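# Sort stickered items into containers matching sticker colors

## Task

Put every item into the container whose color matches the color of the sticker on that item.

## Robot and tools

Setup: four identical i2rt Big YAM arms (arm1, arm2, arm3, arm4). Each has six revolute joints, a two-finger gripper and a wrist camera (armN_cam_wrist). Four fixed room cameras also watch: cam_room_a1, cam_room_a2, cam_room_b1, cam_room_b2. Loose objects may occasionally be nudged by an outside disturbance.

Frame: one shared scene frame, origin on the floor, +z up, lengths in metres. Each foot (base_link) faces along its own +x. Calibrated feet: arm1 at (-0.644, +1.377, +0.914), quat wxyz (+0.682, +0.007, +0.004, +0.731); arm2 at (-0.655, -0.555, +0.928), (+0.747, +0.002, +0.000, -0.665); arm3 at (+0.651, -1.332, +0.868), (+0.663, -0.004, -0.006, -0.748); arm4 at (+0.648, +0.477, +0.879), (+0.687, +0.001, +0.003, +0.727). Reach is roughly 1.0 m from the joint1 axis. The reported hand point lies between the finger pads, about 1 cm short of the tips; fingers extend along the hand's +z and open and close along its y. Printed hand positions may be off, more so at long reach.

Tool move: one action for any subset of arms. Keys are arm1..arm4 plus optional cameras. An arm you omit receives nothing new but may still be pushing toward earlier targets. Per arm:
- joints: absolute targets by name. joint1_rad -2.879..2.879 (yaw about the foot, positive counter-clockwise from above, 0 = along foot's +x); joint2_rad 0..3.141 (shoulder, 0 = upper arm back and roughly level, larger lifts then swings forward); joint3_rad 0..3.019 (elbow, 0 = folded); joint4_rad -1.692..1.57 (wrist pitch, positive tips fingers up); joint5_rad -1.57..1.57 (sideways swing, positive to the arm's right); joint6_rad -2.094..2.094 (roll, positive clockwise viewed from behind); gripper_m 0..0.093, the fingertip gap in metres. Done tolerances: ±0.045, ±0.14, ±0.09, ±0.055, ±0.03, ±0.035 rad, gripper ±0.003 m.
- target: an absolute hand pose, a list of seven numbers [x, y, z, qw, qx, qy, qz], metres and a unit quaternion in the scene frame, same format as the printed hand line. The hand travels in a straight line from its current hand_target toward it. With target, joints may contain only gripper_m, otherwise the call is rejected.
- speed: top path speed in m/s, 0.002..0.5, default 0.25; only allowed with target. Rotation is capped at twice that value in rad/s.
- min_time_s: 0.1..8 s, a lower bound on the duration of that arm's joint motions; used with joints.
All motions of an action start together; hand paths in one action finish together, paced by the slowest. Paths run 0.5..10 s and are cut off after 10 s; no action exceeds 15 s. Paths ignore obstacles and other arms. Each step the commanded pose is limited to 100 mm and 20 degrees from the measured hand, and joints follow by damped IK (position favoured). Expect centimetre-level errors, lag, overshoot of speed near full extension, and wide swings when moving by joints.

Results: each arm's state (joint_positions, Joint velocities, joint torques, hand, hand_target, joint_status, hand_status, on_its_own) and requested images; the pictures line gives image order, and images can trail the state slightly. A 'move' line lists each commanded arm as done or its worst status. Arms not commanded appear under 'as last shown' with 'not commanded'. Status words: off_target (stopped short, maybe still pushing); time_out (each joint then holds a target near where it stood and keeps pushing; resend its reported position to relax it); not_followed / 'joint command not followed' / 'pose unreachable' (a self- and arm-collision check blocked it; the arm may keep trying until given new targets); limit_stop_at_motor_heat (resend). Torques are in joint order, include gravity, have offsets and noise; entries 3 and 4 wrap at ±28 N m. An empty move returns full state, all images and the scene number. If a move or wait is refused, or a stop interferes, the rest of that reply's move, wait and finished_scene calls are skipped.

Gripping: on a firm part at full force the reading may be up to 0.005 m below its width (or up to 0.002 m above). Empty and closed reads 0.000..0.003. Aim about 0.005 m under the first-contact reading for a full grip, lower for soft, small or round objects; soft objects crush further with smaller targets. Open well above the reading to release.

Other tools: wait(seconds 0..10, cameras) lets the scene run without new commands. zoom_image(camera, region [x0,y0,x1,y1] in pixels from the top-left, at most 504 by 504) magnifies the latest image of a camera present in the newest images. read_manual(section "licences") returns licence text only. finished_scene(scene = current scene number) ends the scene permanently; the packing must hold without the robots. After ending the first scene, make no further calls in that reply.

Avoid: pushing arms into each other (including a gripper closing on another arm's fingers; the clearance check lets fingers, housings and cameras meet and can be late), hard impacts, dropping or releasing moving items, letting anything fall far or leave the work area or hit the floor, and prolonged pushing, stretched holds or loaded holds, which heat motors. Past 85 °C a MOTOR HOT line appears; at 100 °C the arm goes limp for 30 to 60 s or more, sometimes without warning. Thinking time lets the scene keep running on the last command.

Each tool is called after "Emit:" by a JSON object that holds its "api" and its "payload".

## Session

Emit:
{"api": "move", "payload": {}}

Scene clock: 0.00 s.
Joint torques (N m): no reading
Motor temperatures (°C): arm1=[20 23 28 23 21 21 21] | arm2=[23 24 27 22 22 20 23] | arm3=[24 23 24 23 24 23 23] | arm4=[22 21 24 22 24 21 24]
Heat: arm1: hottest joint3_rad 28 °C; arm2: hottest joint3_rad 27 °C; arm3: hottest joint1_rad 24 °C; arm4: hottest joint3_rad 24 °C.
Joint velocities: within noise
arm1.joint_positions: joint1_rad=+0.263 joint2_rad=+0.618 joint3_rad=+1.332 joint4_rad=-1.526 joint5_rad=+0.156 joint6_rad=+0.460 gripper_m=+0.09396
arm1.joint_status: not commanded
arm1.hand: x=-0.6788 y=+1.5838 z=+1.3925 quat_wxyz=(-0.203, +0.587, -0.716, -0.320) (m; scene frame)
arm1.hand_target: x=-0.6782 y=+1.5828 z=+1.4055 quat_wxyz=(-0.208, +0.582, -0.712, -0.334) (m; scene frame)
arm1.hand_status: not commanded
arm2.joint_positions: joint1_rad=+0.198 joint2_rad=+0.629 joint3_rad=+1.395 joint4_rad=-1.573 joint5_rad=-0.167 joint6_rad=+0.724 gripper_m=+0.09396
arm2.joint_status: not commanded
arm2.hand: x=-0.5668 y=-0.7391 z=+1.4233 quat_wxyz=(-0.378, -0.757, -0.533, +0.021) (m; scene frame)
arm2.hand_target: x=-0.5674 y=-0.7376 z=+1.4323 quat_wxyz=(-0.388, -0.753, -0.531, +0.025) (m; scene frame)
arm2.hand_status: not commanded
arm3.joint_positions: joint1_rad=-0.202 joint2_rad=+0.637 joint3_rad=+1.395 joint4_rad=-1.253 joint5_rad=-0.141 joint6_rad=+0.009 gripper_m=+0.09396
arm3.joint_status: not commanded
arm3.hand: x=+0.5932 y=-1.5705 z=+1.4269 quat_wxyz=(-0.354, -0.674, -0.524, +0.381) (m; scene frame)
arm3.hand_target: x=+0.5940 y=-1.5678 z=+1.4382 quat_wxyz=(-0.361, -0.668, -0.521, +0.391) (m; scene frame)
arm3.hand_status: not commanded
arm4.joint_positions: joint1_rad=+0.128 joint2_rad=+0.641 joint3_rad=+1.438 joint4_rad=-1.415 joint5_rad=-0.180 joint6_rad=-0.624 gripper_m=+0.09396
arm4.joint_status: not commanded
arm4.hand: x=+0.5789 y=+0.6954 z=+1.4214 quat_wxyz=(-0.341, +0.837, -0.292, -0.314) (m; scene frame)
arm4.hand_target: x=+0.5794 y=+0.6929 z=+1.4323 quat_wxyz=(-0.351, +0.831, -0.289, -0.319) (m; scene frame)
arm4.hand_status: not commanded
pictures: arm1_cam_wrist, arm2_cam_wrist, arm3_cam_wrist, arm4_cam_wrist, cam_room_a1, cam_room_a2, cam_room_b1, cam_room_b2
Images, in order (width x height): arm1_cam_wrist 672x504, arm2_cam_wrist 672x504, arm3_cam_wrist 672x504, arm4_cam_wrist 672x504, cam_room_a1 672x504, cam_room_a2 672x504, cam_room_b1 672x504, cam_room_b2 672x504.

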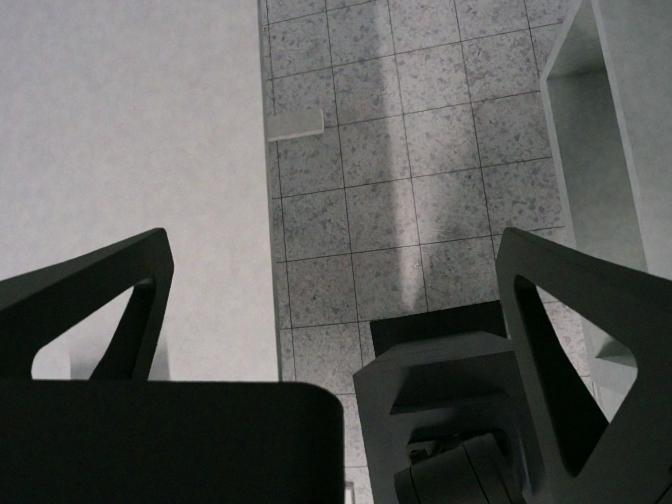

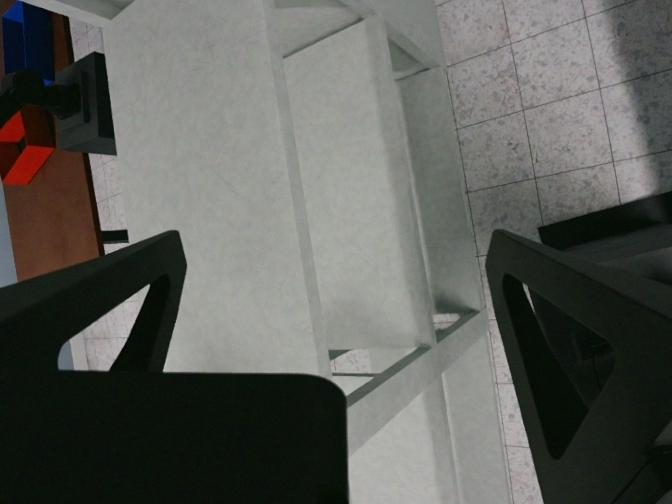

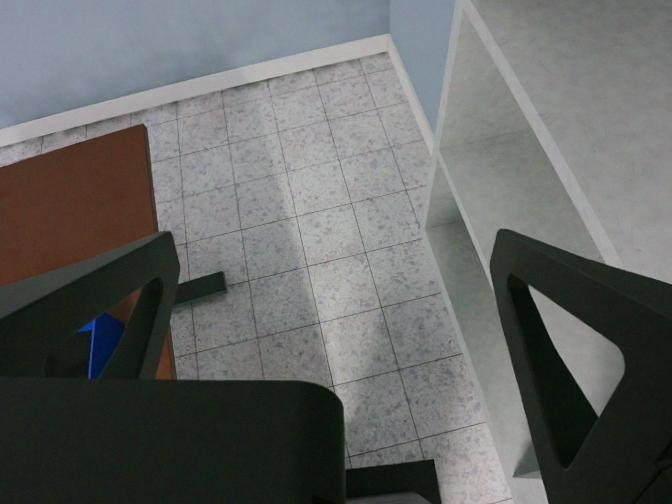

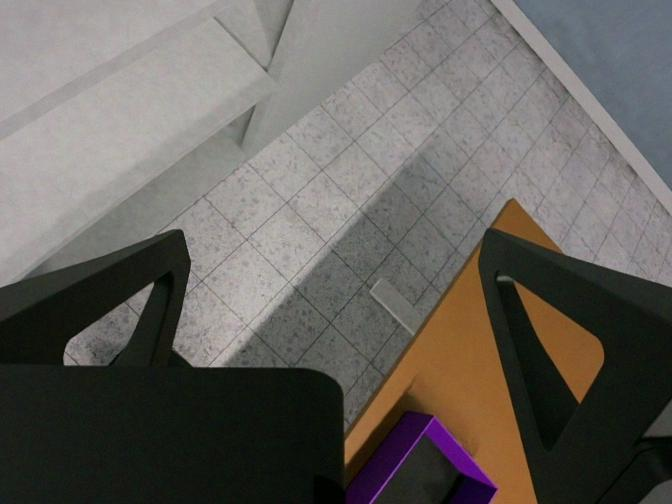

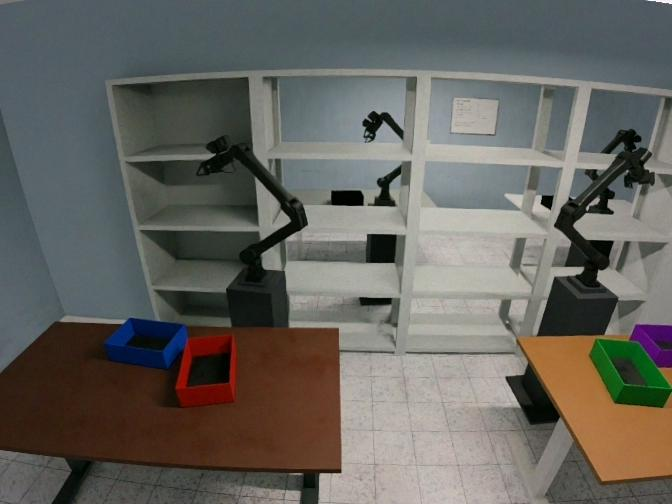

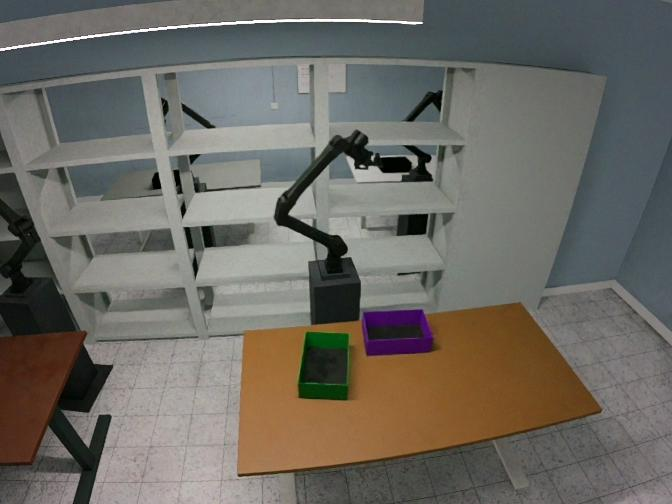

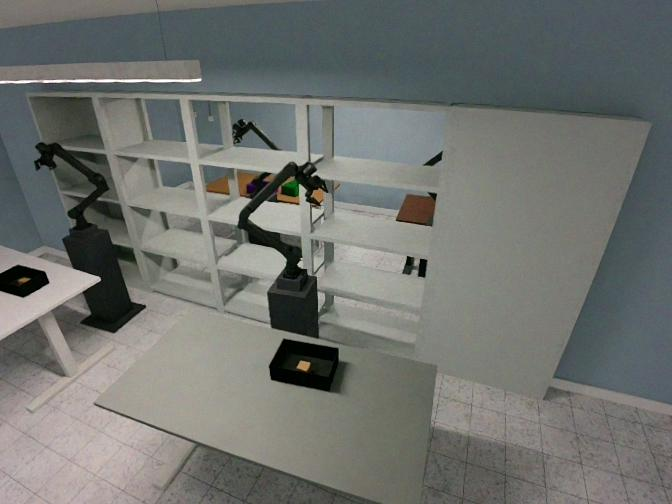

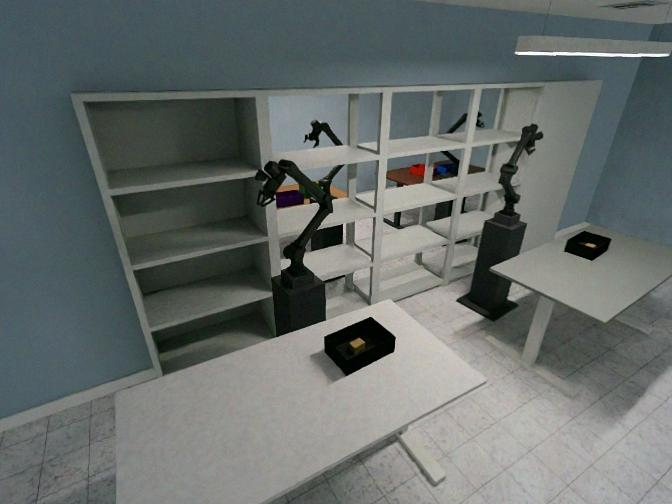

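Emit:
{"api": "move", "payload": {"arm1": {"joints":{"joint1_rad":1.7,"joint2_rad":1.44,"joint3_rad":1.8,"joint4_rad":-1.58,"joint5_rad":0,"joint6_rad":0},"min_time_s":3.5}, "arm2": {"joints":{"joint1_rad":-1.57,"joint2_rad":1.44,"joint3_rad":1.8,"joint4_rad":-1.58,"joint5_rad":0,"joint6_rad":0},"min_time_s":3.5}, "arm3": {"joints":{"joint1_rad":-1.94,"joint2_rad":0.5,"joint3_rad":1.4,"joint4_rad":-0.9,"joint5_rad":0,"joint6_rad":0},"min_time_s":3.5}, "arm4": {"joints":{"joint1_rad":0.907,"joint2_rad":0.5,"joint3_rad":1.4,"joint4_rad":-0.9,"joint5_rad":0,"joint6_rad":0},"min_time_s":3.5}, "cameras": ["arm1_cam_wrist","arm2_cam_wrist"]}}

Scene clock: 13.70 s.
Joint torques (N m): arm1=[-1.9 -8.82 16.24 0.54 0.02 -0.04] | arm2=[1.26 -12.16 15.69 1.09 0.06 -0.09] | arm3=[0.44 2.84 7.82 2.61 0.08 -0.13] | arm4=[1.67 3.19 6.35 2.19 0.24 0.19]
Motor temperatures (°C): arm1=[20 23 30 23 21 21 21] | arm2=[23 24 29 22 22 20 23] | arm3=[24 23 24 23 24 23 23] | arm4=[22 21 26 22 24 21 24]
Heat: arm1: hottest joint3_rad 30 °C; arm2: hottest joint3_rad 29 °C; arm3: hottest joint1_rad 24 °C; arm4: hottest joint3_rad 26 °C.
move: arm1 done; arm2 done; arm3 done; arm4 done
Joint velocities: within noise
arm1.joint_positions: joint1_rad=+1.702 joint2_rad=+1.437 joint3_rad=+1.738 joint4_rad=-1.571 joint5_rad=+0.000 joint6_rad=+0.008 gripper_m=+0.09397
arm1.joint_status: all done
arm1.hand: x=-1.1050 y=+1.2821 z=+1.3126 quat_wxyz=(+0.013, +0.983, +0.095, -0.157) (m; scene frame)
arm1.hand_target: x=-1.1103 y=+1.2818 z=+1.3375 quat_wxyz=(+0.015, +0.978, +0.098, -0.181) (m; scene frame)
arm1.hand_status: not commanded
arm2.joint_positions: joint1_rad=-1.578 joint2_rad=+1.425 joint3_rad=+1.741 joint4_rad=-1.573 joint5_rad=-0.002 joint6_rad=+0.015 gripper_m=+0.09397
arm2.joint_status: all done
arm2.hand: x=-1.1265 y=-0.6083 z=+1.3250 quat_wxyz=(-0.009, -0.987, -0.047, +0.155) (m; scene frame)
arm2.hand_target: x=-1.1351 y=-0.6129 z=+1.3435 quat_wxyz=(-0.009, -0.983, -0.058, +0.173) (m; scene frame)
arm2.hand_status: not commanded
arm3.joint_positions: joint1_rad=-1.929 joint2_rad=+0.509 joint3_rad=+1.395 joint4_rad=-0.919 joint5_rad=-0.002 joint6_rad=+0.008 gripper_m=+0.09397
arm3.joint_status: all done
arm3.hand: x=+0.4607 y=-1.2240 z=+1.5281 quat_wxyz=(+0.157, -0.699, +0.177, +0.675) (m; scene frame)
arm3.hand_target: x=+0.4672 y=-1.2242 z=+1.5366 quat_wxyz=(+0.167, -0.688, +0.176, +0.684) (m; scene frame)
arm3.hand_status: not commanded
arm4.joint_positions: joint1_rad=+0.901 joint2_rad=+0.513 joint3_rad=+1.403 joint4_rad=-0.921 joint5_rad=-0.004 joint6_rad=-0.014 gripper_m=+0.09396
arm4.joint_status: all done
arm4.hand: x=+0.4761 y=+0.6025 z=+1.5444 quat_wxyz=(-0.212, +0.685, -0.212, -0.664) (m; scene frame)
arm4.hand_target: x=+0.4808 y=+0.5986 z=+1.5503 quat_wxyz=(-0.210, +0.674, -0.213, -0.676) (m; scene frame)
arm4.hand_status: not commanded
pictures: arm1_cam_wrist, arm2_cam_wrist
Images, in order (width x height): arm1_cam_wrist 672x504, arm2_cam_wrist 672x504.

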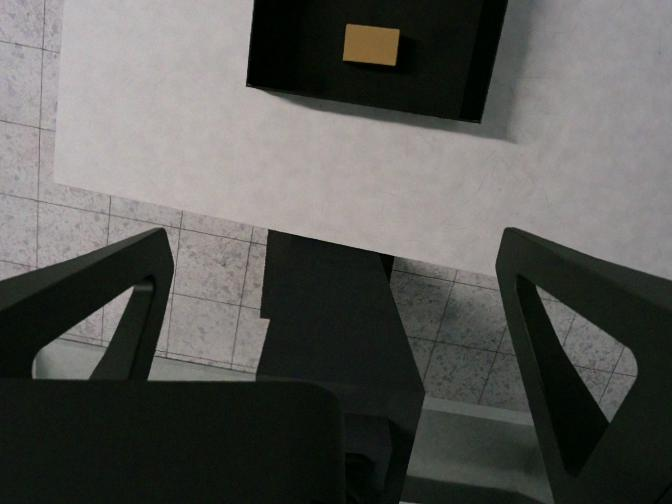

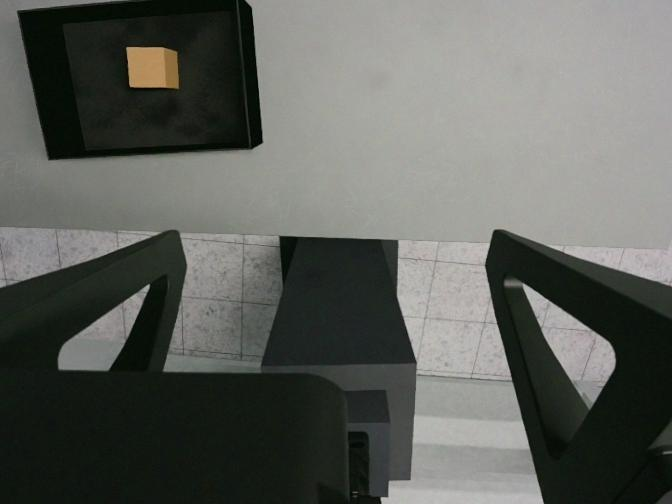

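Emit:
{"api": "zoom_image", "payload": {"camera": "arm1_cam_wrist", "region": [300, 0, 440, 105]}}

Emit:
{"api": "zoom_image", "payload": {"camera": "arm2_cam_wrist", "region": [90, 20, 230, 125]}}

Emit:
{"api": "move", "payload": {"cameras": ["cam_room_b1","cam_room_b2"]}}

Emit:
{"api": "zoom_image", "payload": {"camera": "cam_room_b1", "region": [280, 345, 330, 385]}}

Emit:
{"api": "zoom_image", "payload": {"camera": "cam_room_b2", "region": [335, 325, 385, 365]}}

Emit:
{"api": "zoom_image", "payload": {"camera": "cam_room_b2", "region": [565, 230, 615, 262]}}

Emit:
{"api": "zoom_image", "payload": {"camera": "cam_room_b1", "region": [0, 262, 60, 305]}}

Scaled by 3.600.

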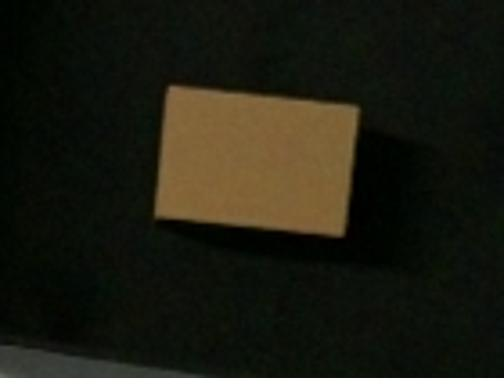

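Scaled by 3.600.

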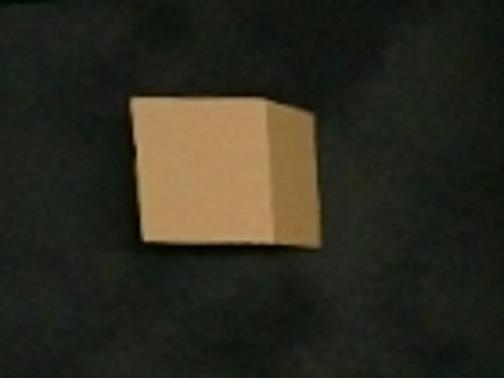

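Scene clock: 19.77 s.
Joint torques (N m): arm1=[-2.08 -8.7 16.32 0.59 0.03 -0.04] | arm2=[1.38 -12.28 15.75 1.06 0.06 -0.09] | arm3=[0.5 2.78 7.79 2.61 0.08 -0.12] | arm4=[1.14 2.61 6.42 2.18 0.2 0.19]
Motor temperatures (°C): arm1=[20 23 32 23 21 21 21] | arm2=[23 24 31 22 22 20 23] | arm3=[24 23 25 23 24 23 23] | arm4=[22 21 26 22 24 21 24]
Heat: arm1: hottest joint3_rad 32 °C; arm2: hottest joint3_rad 31 °C; arm3: hottest joint3_rad 25 °C; arm4: hottest joint3_rad 26 °C.
Joint velocities: within noise
arm1.joint_positions: joint1_rad=+1.702 joint2_rad=+1.437 joint3_rad=+1.738 joint4_rad=-1.571 joint5_rad=+0.000 joint6_rad=+0.008 gripper_m=+0.09397
arm1.joint_status: all done
arm1.hand: x=-1.1050 y=+1.2821 z=+1.3126 quat_wxyz=(+0.013, +0.983, +0.095, -0.157) (m; scene frame)
arm1.hand_target: x=-1.1103 y=+1.2818 z=+1.3375 quat_wxyz=(+0.015, +0.978, +0.098, -0.181) (m; scene frame)
arm1.hand_status: not commanded
arm2.joint_positions: joint1_rad=-1.578 joint2_rad=+1.425 joint3_rad=+1.741 joint4_rad=-1.573 joint5_rad=-0.002 joint6_rad=+0.014 gripper_m=+0.09397
arm2.joint_status: all done
arm2.hand: x=-1.1265 y=-0.6083 z=+1.3250 quat_wxyz=(-0.009, -0.987, -0.047, +0.155) (m; scene frame)
arm2.hand_target: x=-1.1351 y=-0.6129 z=+1.3435 quat_wxyz=(-0.009, -0.983, -0.058, +0.173) (m; scene frame)
arm2.hand_status: not commanded
arm3.joint_positions: joint1_rad=-1.929 joint2_rad=+0.509 joint3_rad=+1.395 joint4_rad=-0.919 joint5_rad=-0.002 joint6_rad=+0.008 gripper_m=+0.09397
arm3.joint_status: all done
arm3.hand: x=+0.4607 y=-1.2240 z=+1.5281 quat_wxyz=(+0.157, -0.699, +0.177, +0.675) (m; scene frame)
arm3.hand_target: x=+0.4672 y=-1.2242 z=+1.5366 quat_wxyz=(+0.167, -0.688, +0.176, +0.684) (m; scene frame)
arm3.hand_status: not commanded
arm4.joint_positions: joint1_rad=+0.901 joint2_rad=+0.513 joint3_rad=+1.403 joint4_rad=-0.921 joint5_rad=-0.004 joint6_rad=-0.014 gripper_m=+0.09396
arm4.joint_status: all done
arm4.hand: x=+0.4761 y=+0.6025 z=+1.5444 quat_wxyz=(-0.212, +0.685, -0.213, -0.664) (m; scene frame)
arm4.hand_target: x=+0.4808 y=+0.5986 z=+1.5503 quat_wxyz=(-0.210, +0.674, -0.213, -0.676) (m; scene frame)
arm4.hand_status: not commanded
pictures: cam_room_b1, cam_room_b2
Images, in order (width x height): cam_room_b1 672x504, cam_room_b2 672x504.

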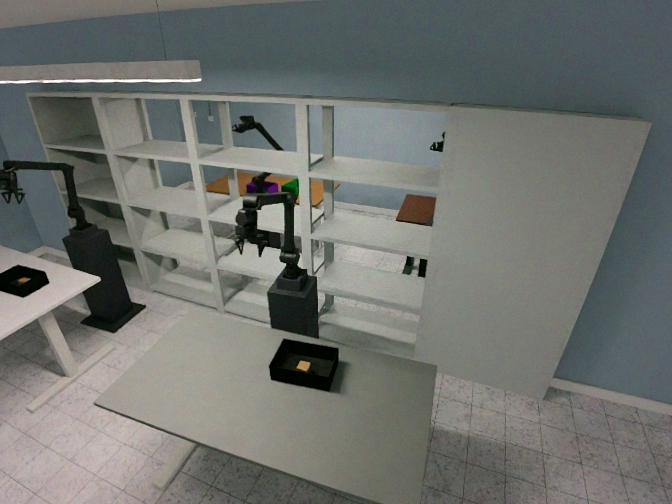

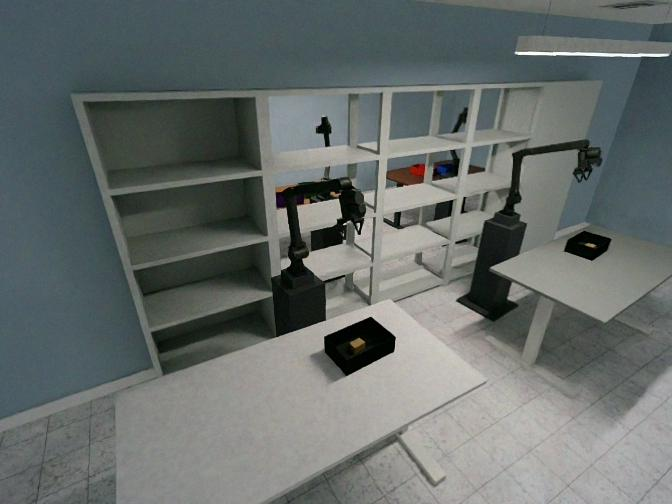

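Scaled by 10.080.

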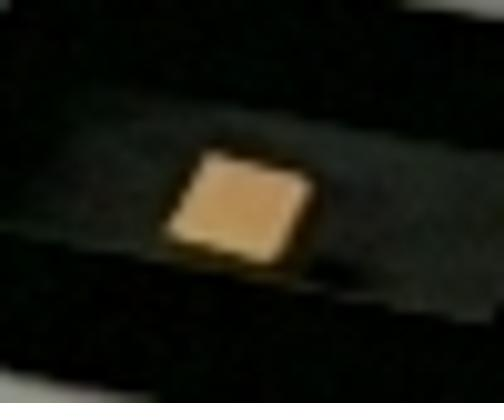

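Scaled by 10.080.

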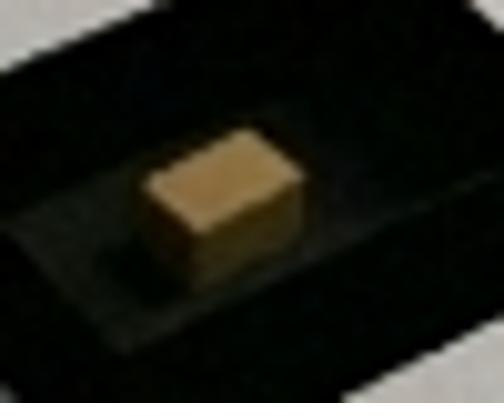

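Scaled by 10.080.

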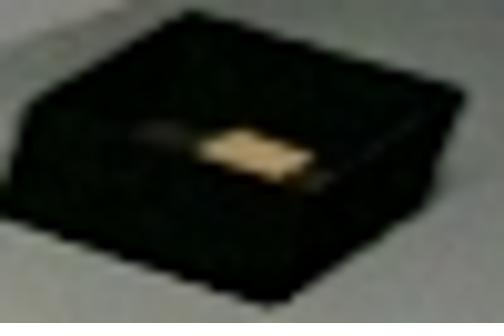

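Scaled by 8.400.

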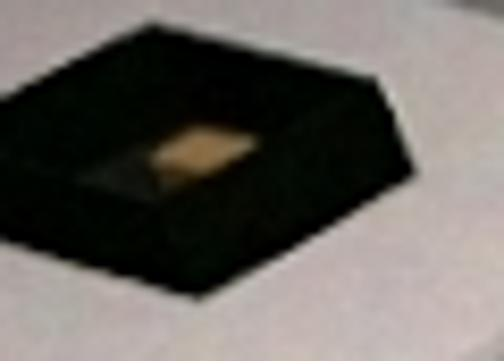

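Emit:
{"api": "move", "payload": {"arm1": {"target":[-1.228,1.303,1.0,0,0.998,0.057,0]}, "arm2": {"target":[-1.200,-0.867,1.0,0,0.998,0.056,0]}, "cameras": ["arm1_cam_wrist","arm2_cam_wrist"]}}

Scene clock: 53.03 s.
Joint torques (N m): arm1=[-2.32 -17.61 14.12 0.66 0.01 0.07] | arm2=[0.73 -21.07 14.42 0.8 -0.07 0.22] | arm3=[0.38 2.73 7.84 2.65 0.08 -0.13] | arm4=[1.03 2.78 6.5 2.22 0.22 0.17]
Motor temperatures (°C): arm1=[20 24 37 23 21 21 21] | arm2=[23 25 37 22 22 20 23] | arm3=[24 23 25 23 24 23 23] | arm4=[22 22 28 22 24 21 24]
Heat: arm1: hottest joint3_rad 37 °C; arm2: hottest joint3_rad 37 °C; arm3: hottest joint3_rad 25 °C; arm4: hottest joint3_rad 28 °C.
move: arm1 off_target; arm2 off_target
Joint velocities: within noise
arm1.joint_positions: joint1_rad=+1.637 joint2_rad=+1.982 joint3_rad=+1.583 joint4_rad=-1.257 joint5_rad=-0.004 joint6_rad=+0.008 gripper_m=+0.09397
arm1.joint_status: not commanded
arm1.hand: x=-1.2037 y=+1.3006 z=+0.9772 quat_wxyz=(-0.003, +0.997, +0.063, +0.035) (m; scene frame)
arm1.hand_target: x=-1.2265 y=+1.3034 z=+1.0006 quat_wxyz=(+0.000, +0.998, +0.057, +0.000) (m; scene frame)
arm1.hand_status: off_target (0.033 m and 4.1 deg from the pose sent, 0.337 m and 18.7 deg at the start)
arm2.joint_positions: joint1_rad=-1.167 joint2_rad=+2.044 joint3_rad=+1.715 joint4_rad=-1.279 joint5_rad=+0.000 joint6_rad=+0.393 gripper_m=+0.09397
arm2.joint_status: not commanded
arm2.hand: x=-1.1821 y=-0.8570 z=+0.9917 quat_wxyz=(+0.010, -0.998, -0.064, -0.017) (m; scene frame)
arm2.hand_target: x=-1.1992 y=-0.8664 z=+1.0004 quat_wxyz=(+0.000, -0.998, -0.056, +0.000) (m; scene frame)
arm2.hand_status: off_target (0.022 m and 2.5 deg from the pose sent, 0.422 m and 17.9 deg at the start)
arm3, arm4: as last shown
pictures: arm1_cam_wrist, arm2_cam_wrist
Images, in order (width x height): arm1_cam_wrist 672x504, arm2_cam_wrist 672x504.

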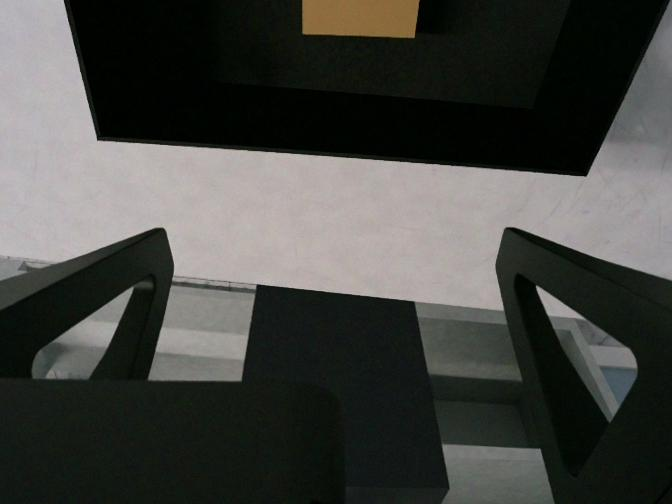

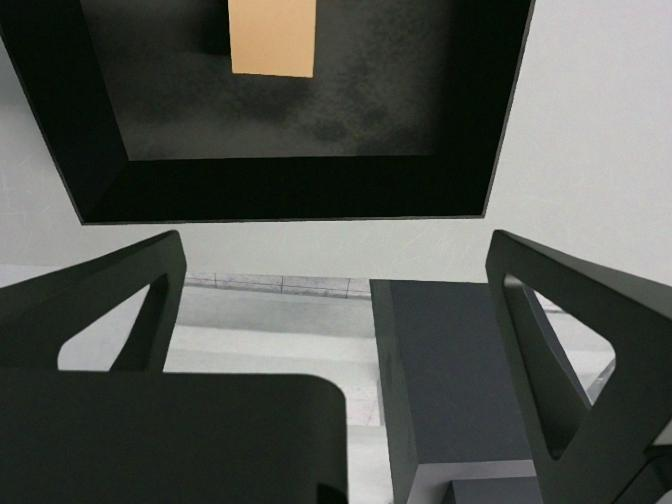

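Emit:
{"api": "move", "payload": {"arm1": {"target":[-1.266,1.311,0.88,0,0.998,0.05,-0.03]}, "arm2": {"target":[-1.219,-0.910,0.87,0,0.998,0.04,-0.02]}, "cameras": ["arm1_cam_wrist","arm2_cam_wrist"]}}

Scene clock: 69.87 s.
Joint torques (N m): arm1=[-2.61 -18.61 10.82 0.81 0.08 0.02] | arm2=[0.85 -23.47 13.11 1.16 0.22 0.22] | arm3=[0.44 2.78 7.8 2.62 0.07 -0.12] | arm4=[1.44 2.49 6.43 2.13 0.22 0.18]
Motor temperatures (°C): arm1=[20 24 36 23 21 21 21] | arm2=[23 25 36 22 22 20 23] | arm3=[24 23 26 23 24 23 23] | arm4=[22 22 29 22 24 21 24]
Heat: arm1: hottest joint3_rad 36 °C; arm2: hottest joint3_rad 36 °C; arm3: hottest joint3_rad 26 °C; arm4: hottest joint3_rad 29 °C.
move: arm1 off_target; arm2 off_target
Joint velocities: within noise
arm1.joint_positions: joint1_rad=+1.618 joint2_rad=+2.173 joint3_rad=+1.583 joint4_rad=-0.979 joint5_rad=-0.002 joint6_rad=+0.008 gripper_m=+0.09397
arm1.joint_status: not commanded
arm1.hand: x=-1.2504 y=+1.3069 z=+0.8669 quat_wxyz=(-0.001, +0.999, +0.054, -0.008) (m; scene frame)
arm1.hand_target: x=-1.2655 y=+1.3112 z=+0.8802 quat_wxyz=(+0.000, +0.998, +0.050, -0.030) (m; scene frame)
arm1.hand_status: off_target (0.021 m and 2.5 deg from the pose sent, 0.116 m and 7.6 deg at the start)
arm2.joint_positions: joint1_rad=-1.122 joint2_rad=+2.269 joint3_rad=+1.736 joint4_rad=-1.050 joint5_rad=+0.014 joint6_rad=+0.472 gripper_m=+0.09397
arm2.joint_status: not commanded
arm2.hand: x=-1.1997 y=-0.8977 z=+0.8612 quat_wxyz=(+0.010, -0.999, -0.047, -0.002) (m; scene frame)
arm2.hand_target: x=-1.2181 y=-0.9094 z=+0.8706 quat_wxyz=(+0.000, -0.999, -0.040, +0.020) (m; scene frame)
arm2.hand_status: off_target (0.025 m and 2.9 deg from the pose sent, 0.138 m and 5.2 deg at the start)
arm3, arm4: as last shown
pictures: arm1_cam_wrist, arm2_cam_wrist
Images, in order (width x height): arm1_cam_wrist 672x504, arm2_cam_wrist 672x504.

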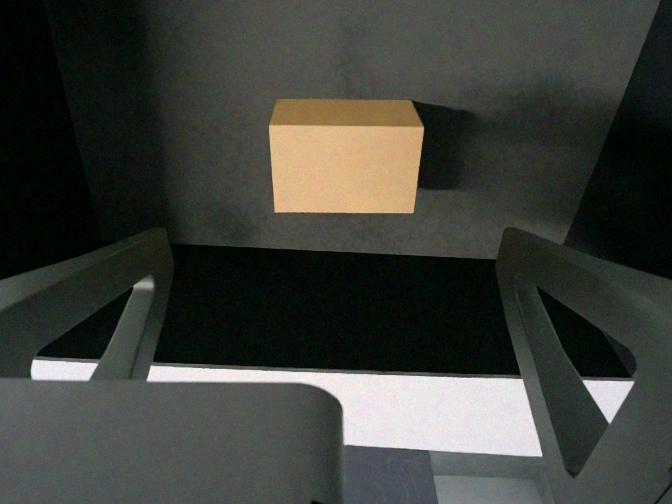

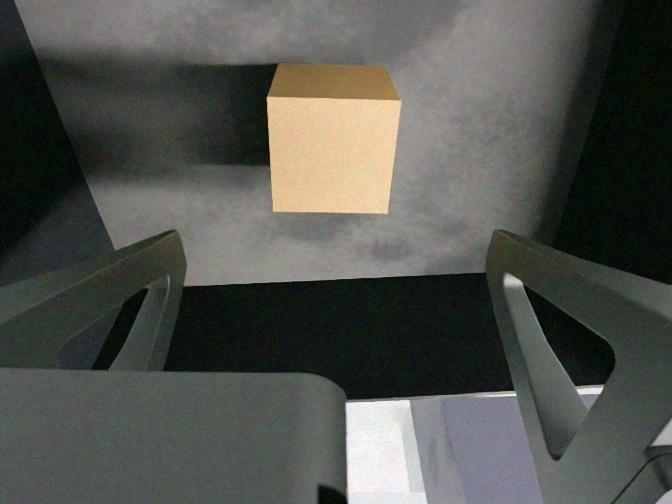

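Emit:
{"api": "move", "payload": {"arm1": {"target":[-1.265,1.315,0.767,0,0.998,0.05,-0.02],"speed":0.15}, "arm2": {"target":[-1.224,-0.911,0.767,0,0.998,0.04,-0.02],"speed":0.15}, "cameras": ["arm1_cam_wrist","arm2_cam_wrist"]}}

Scene clock: 83.93 s.
Joint torques (N m): arm1=[-2.96 -18.14 9.18 0.9 0.08 -0.02] | arm2=[0.56 -23 12.15 1.24 0.22 0.2] | arm3=[0.38 2.78 7.8 2.61 0.08 -0.12] | arm4=[0.97 2.61 6.53 2.22 0.23 0.17]
Motor temperatures (°C): arm1=[20 25 35 23 21 21 21] | arm2=[23 25 36 22 22 20 23] | arm3=[24 23 26 23 24 23 23] | arm4=[22 22 29 22 24 21 24]
Heat: arm1: hottest joint3_rad 35 °C; arm2: hottest joint3_rad 36 °C; arm3: hottest joint3_rad 26 °C; arm4: hottest joint3_rad 29 °C.
move: arm1 off_target; arm2 off_target
Joint velocities: within noise
arm1.joint_positions: joint1_rad=+1.615 joint2_rad=+2.348 joint3_rad=+1.583 joint4_rad=-0.807 joint5_rad=-0.002 joint6_rad=+0.008 gripper_m=+0.09397
arm1.joint_status: not commanded
arm1.hand: x=-1.2531 y=+1.3091 z=+0.7634 quat_wxyz=(-0.001, +0.999, +0.052, -0.007) (m; scene frame)
arm1.hand_target: x=-1.2647 y=+1.3150 z=+0.7671 quat_wxyz=(+0.000, +0.999, +0.050, -0.020) (m; scene frame)
arm1.hand_status: off_target (0.014 m and 1.5 deg from the pose sent, 0.101 m and 1.4 deg at the start)
arm2.joint_positions: joint1_rad=-1.122 joint2_rad=+2.423 joint3_rad=+1.756 joint4_rad=-0.898 joint5_rad=+0.015 joint6_rad=+0.472 gripper_m=+0.09397
arm2.joint_status: not commanded
arm2.hand: x=-1.2075 y=-0.9023 z=+0.7702 quat_wxyz=(+0.007, -0.999, -0.047, +0.005) (m; scene frame)
arm2.hand_target: x=-1.2233 y=-0.9105 z=+0.7676 quat_wxyz=(+0.000, -0.999, -0.040, +0.020) (m; scene frame)
arm2.hand_status: off_target (0.019 m and 2.1 deg from the pose sent, 0.098 m and 2.9 deg at the start)
arm3, arm4: as last shown
pictures: arm1_cam_wrist, arm2_cam_wrist
Images, in order (width x height): arm1_cam_wrist 672x504, arm2_cam_wrist 672x504.

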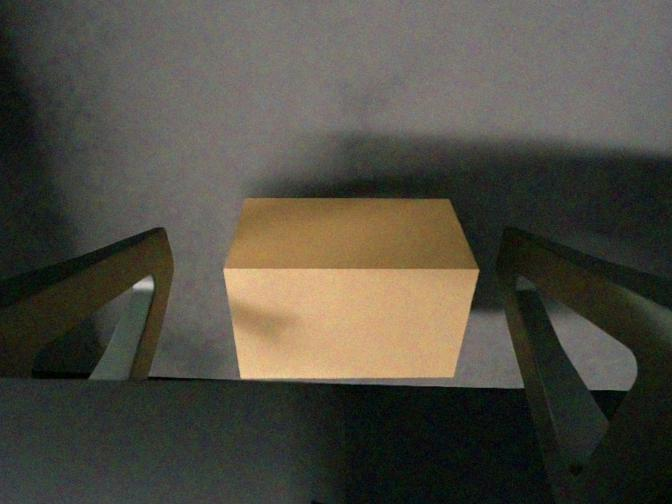

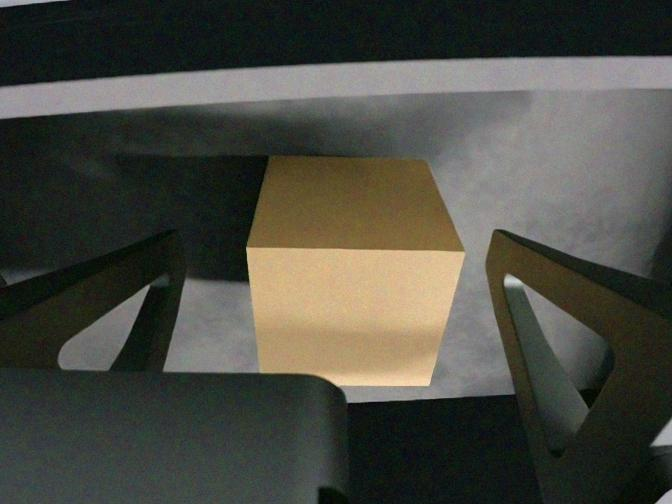

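Emit:
{"api": "move", "payload": {"arm1": {"joints":{"gripper_m":0.045}}, "arm2": {"target":[-1.224,-0.911,0.758,0,0.998,0.04,-0.02],"joints":{"gripper_m":0.035}}}}

Emit:
{"api": "move", "payload": {"arm1": {"target":[-1.235,1.30,1.13,0,0.998,0.05,-0.02]}, "arm2": {"target":[-1.20,-0.90,1.13,0,0.998,0.04,-0.02]}, "cameras": ["arm1_cam_wrist","arm2_cam_wrist"]}}

Scene clock: 90.07 s.
Joint torques (N m): arm1=[-2.9 -18.43 9.25 0.87 0.04 -0.04] | arm2=[0.67 -21.54 12.3 1.54 0.17 0.19] | arm3=[0.44 2.84 7.8 2.62 0.08 -0.13] | arm4=[0.85 2.9 6.41 2.15 0.23 0.16]
Motor temperatures (°C): arm1=[20 25 35 23 21 21 21] | arm2=[23 26 36 22 22 20 23] | arm3=[24 23 26 23 24 23 23] | arm4=[22 22 29 22 24 21 24]
Heat: arm1: hottest joint3_rad 35 °C; arm2: hottest joint3_rad 36 °C; arm3: hottest joint3_rad 26 °C; arm4: hottest joint3_rad 29 °C.
move: arm1 off_target; arm2 off_target
Joint velocities: within noise
arm1.joint_positions: joint1_rad=+1.614 joint2_rad=+2.348 joint3_rad=+1.583 joint4_rad=-0.807 joint5_rad=-0.002 joint6_rad=+0.007 gripper_m=+0.06594
arm1.joint_status: gripper_m off_target (ended at +0.06597, target +0.04500)
arm1.hand: x=-1.2531 y=+1.3094 z=+0.7634 quat_wxyz=(-0.001, +0.999, +0.052, -0.007) (m; scene frame)
arm1.hand_target: x=-1.2647 y=+1.3151 z=+0.7671 quat_wxyz=(+0.000, +0.999, +0.050, -0.020) (m; scene frame)
arm1.hand_status: not commanded
arm2.joint_positions: joint1_rad=-1.122 joint2_rad=+2.423 joint3_rad=+1.756 joint4_rad=-0.891 joint5_rad=+0.015 joint6_rad=+0.472 gripper_m=+0.05327
arm2.joint_status: gripper_m off_target (ended at +0.05330, target +0.03500)
arm2.hand: x=-1.2090 y=-0.9031 z=+0.7702 quat_wxyz=(+0.005, -0.999, -0.047, +0.008) (m; scene frame)
arm2.hand_target: x=-1.2230 y=-0.9103 z=+0.7587 quat_wxyz=(+0.000, -0.999, -0.040, +0.020) (m; scene frame)
arm2.hand_status: off_target (0.021 m and 1.7 deg from the pose sent, 0.022 m and 2.1 deg at the start)
arm3, arm4: as last shown
pictures: none

Scene clock: 92.27 s.
Joint torques (N m): arm1=[-1.03 -16.32 15.12 0.08 0.02 0.13] | arm2=[1.08 -22.42 14.54 0.16 0.17 0.22] | arm3=[0.56 2.67 7.8 2.61 0.09 -0.13] | arm4=[1.38 2.43 6.43 2.13 0.21 0.15]
Motor temperatures (°C): arm1=[20 25 35 23 21 21 21] | arm2=[23 26 36 22 22 20 23] | arm3=[24 23 26 23 24 23 23] | arm4=[22 22 29 22 24 21 24]
Heat: arm1: hottest joint3_rad 35 °C; arm2: hottest joint3_rad 36 °C; arm3: hottest joint3_rad 26 °C; arm4: hottest joint3_rad 29 °C.
move: arm1 off_target; arm2 off_target
Joint velocities: within noise
arm1.joint_positions: joint1_rad=+1.619 joint2_rad=+1.912 joint3_rad=+1.826 joint4_rad=-1.507 joint5_rad=-0.002 joint6_rad=+0.020 gripper_m=+0.06595
arm1.joint_status: not commanded
arm1.hand: x=-1.2245 y=+1.3082 z=+1.1071 quat_wxyz=(-0.001, +0.999, +0.048, +0.003) (m; scene frame)
arm1.hand_target: x=-1.2339 y=+1.3002 z=+1.1301 quat_wxyz=(+0.000, +0.999, +0.050, -0.020) (m; scene frame)
arm1.hand_status: off_target (0.027 m and 2.7 deg from the pose sent, 0.367 m and 1.5 deg at the start)
arm2.joint_positions: joint1_rad=-1.122 joint2_rad=+2.028 joint3_rad=+2.022 joint4_rad=-1.554 joint5_rad=+0.015 joint6_rad=+0.474 gripper_m=+0.05327
arm2.joint_status: not commanded
arm2.hand: x=-1.1929 y=-0.8936 z=+1.1160 quat_wxyz=(+0.005, -0.999, -0.046, +0.008) (m; scene frame)
arm2.hand_target: x=-1.1995 y=-0.8996 z=+1.1300 quat_wxyz=(+0.000, -0.999, -0.040, +0.020) (m; scene frame)
arm2.hand_status: off_target (0.017 m and 1.7 deg from the pose sent, 0.360 m and 1.7 deg at the start)
arm3, arm4: as last shown
pictures: arm1_cam_wrist, arm2_cam_wrist
Images, in order (width x height): arm1_cam_wrist 672x504, arm2_cam_wrist 672x504.

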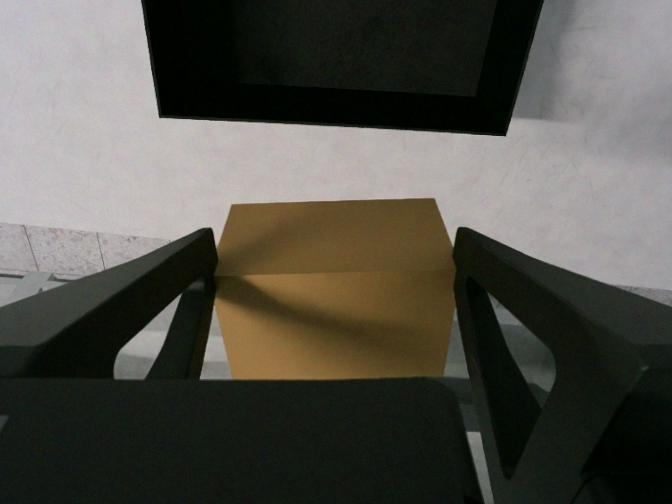

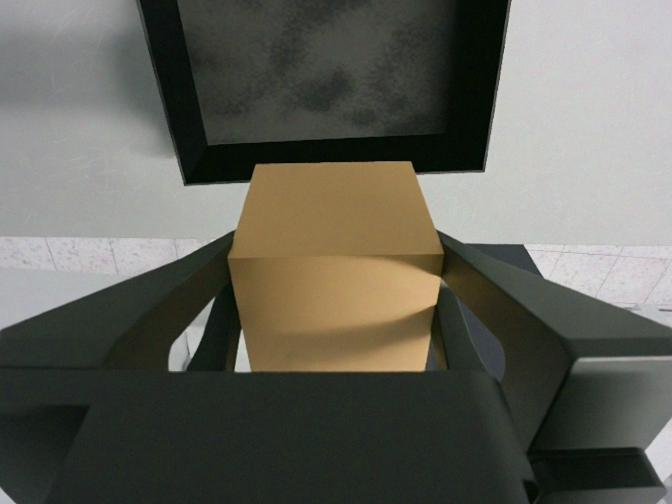

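Emit:
{"api": "move", "payload": {"arm1": {"joints":{"joint2_rad":0.5,"joint3_rad":1.4,"joint4_rad":-0.9,"joint5_rad":0,"joint6_rad":0},"min_time_s":2.5}, "arm2": {"joints":{"joint2_rad":0.5,"joint3_rad":1.4,"joint4_rad":-0.9,"joint5_rad":0,"joint6_rad":0},"min_time_s":2.5}, "cameras": ["cam_room_b1","cam_room_b2","cam_room_a1","cam_room_a2"]}}

Scene clock: 99.43 s.
Joint torques (N m): arm1=[-0.97 7.24 8.02 2.47 0.09 -0.07] | arm2=[0.79 3.78 7.79 3.56 -0.19 -0.09] | arm3=[0.44 2.84 7.83 2.65 0.09 -0.13] | arm4=[1.03 2.61 6.41 2.18 0.24 0.18]
Motor temperatures (°C): arm1=[20 25 35 23 21 21 21] | arm2=[23 26 36 22 22 20 23] | arm3=[24 23 26 23 24 23 23] | arm4=[22 22 29 22 24 21 24]
Heat: arm1: hottest joint3_rad 35 °C; arm2: hottest joint3_rad 36 °C; arm3: hottest joint3_rad 26 °C; arm4: hottest joint3_rad 29 °C.
move: arm1 done; arm2 done
Joint velocities: within noise
arm1.joint_positions: joint1_rad=+1.619 joint2_rad=+0.489 joint3_rad=+1.398 joint4_rad=-0.921 joint5_rad=-0.002 joint6_rad=+0.008 gripper_m=+0.06595
arm1.joint_status: all done
arm1.hand: x=-0.8345 y=+1.3521 z=+1.5834 quat_wxyz=(+0.043, +0.705, +0.041, -0.707) (m; scene frame)
arm1.hand_target: x=-0.8394 y=+1.3494 z=+1.5878 quat_wxyz=(+0.044, +0.700, +0.047, -0.711) (m; scene frame)
arm1.hand_status: not commanded
arm2.joint_positions: joint1_rad=-1.122 joint2_rad=+0.492 joint3_rad=+1.407 joint4_rad=-0.924 joint5_rad=+0.004 joint6_rad=+0.015 gripper_m=+0.05325
arm2.joint_status: all done
arm2.hand: x=-0.8268 y=-0.6644 z=+1.5973 quat_wxyz=(-0.199, -0.685, -0.193, +0.674) (m; scene frame)
arm2.hand_target: x=-0.8315 y=-0.6689 z=+1.5982 quat_wxyz=(-0.198, -0.680, -0.199, +0.678) (m; scene frame)
arm2.hand_status: not commanded
arm3, arm4: as last shown
pictures: cam_room_a1, cam_room_a2, cam_room_b1, cam_room_b2
Images, in order (width x height): cam_room_a1 672x504, cam_room_a2 672x504, cam_room_b1 672x504, cam_room_b2 672x504.

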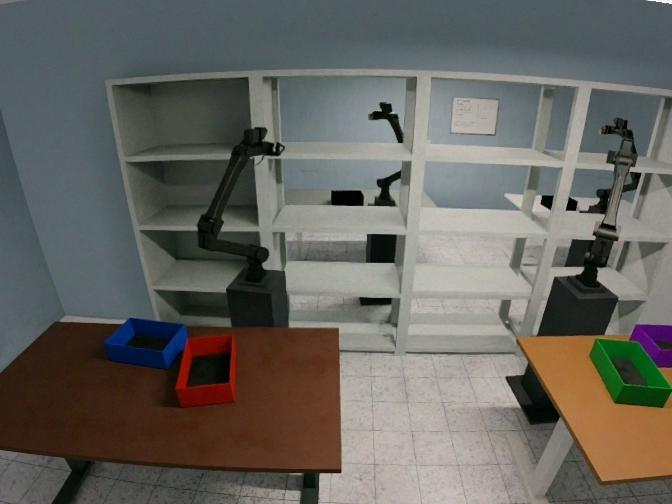

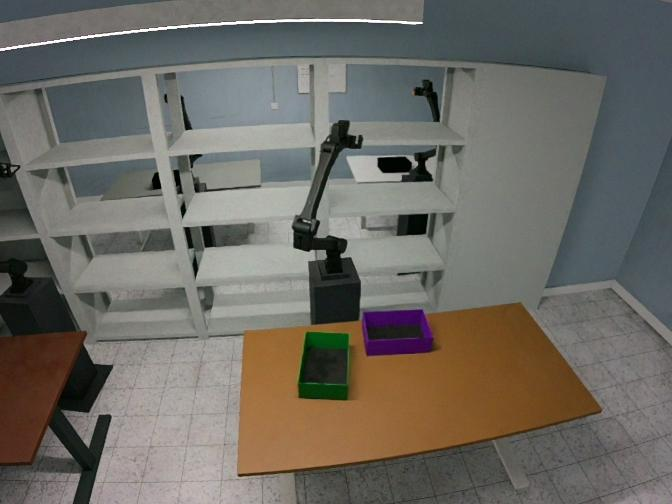

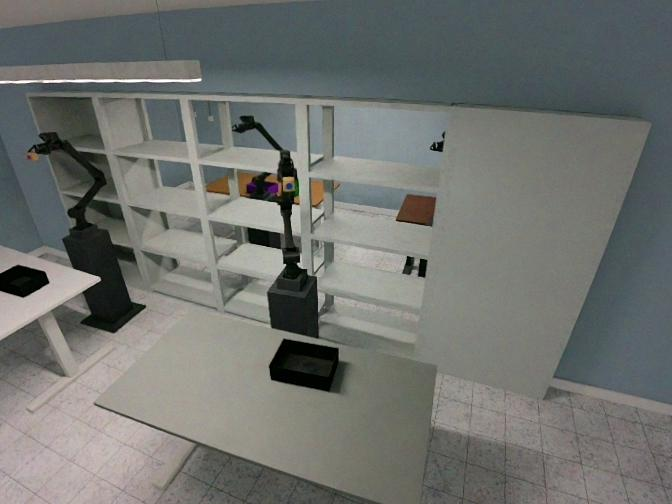

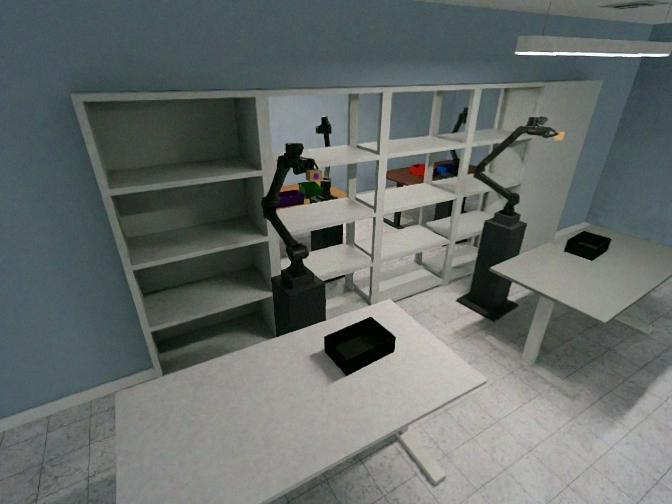

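Emit:
{"api": "zoom_image", "payload": {"camera": "cam_room_b1", "region": [270, 170, 310, 205]}}

Emit:
{"api": "zoom_image", "payload": {"camera": "cam_room_b2", "region": [300, 160, 335, 190]}}

Emit:
{"api": "zoom_image", "payload": {"camera": "cam_room_b1", "region": [20, 140, 55, 170]}}

Scaled by 12.600.

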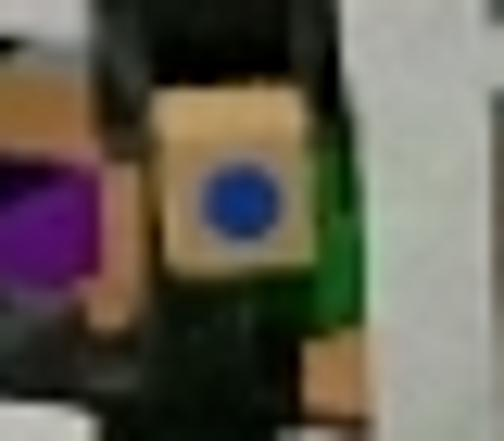

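Scaled by 14.400.

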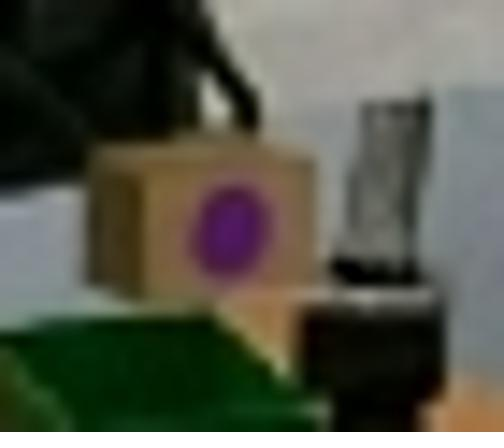

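Scaled by 14.400.

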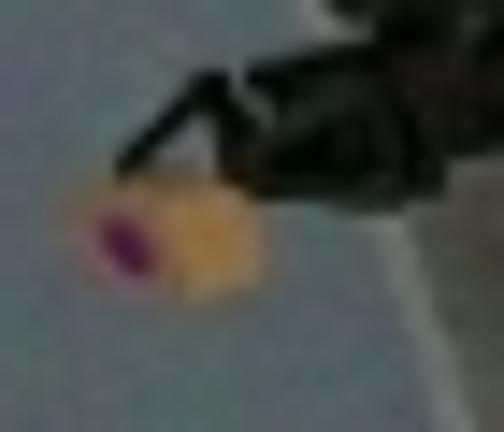

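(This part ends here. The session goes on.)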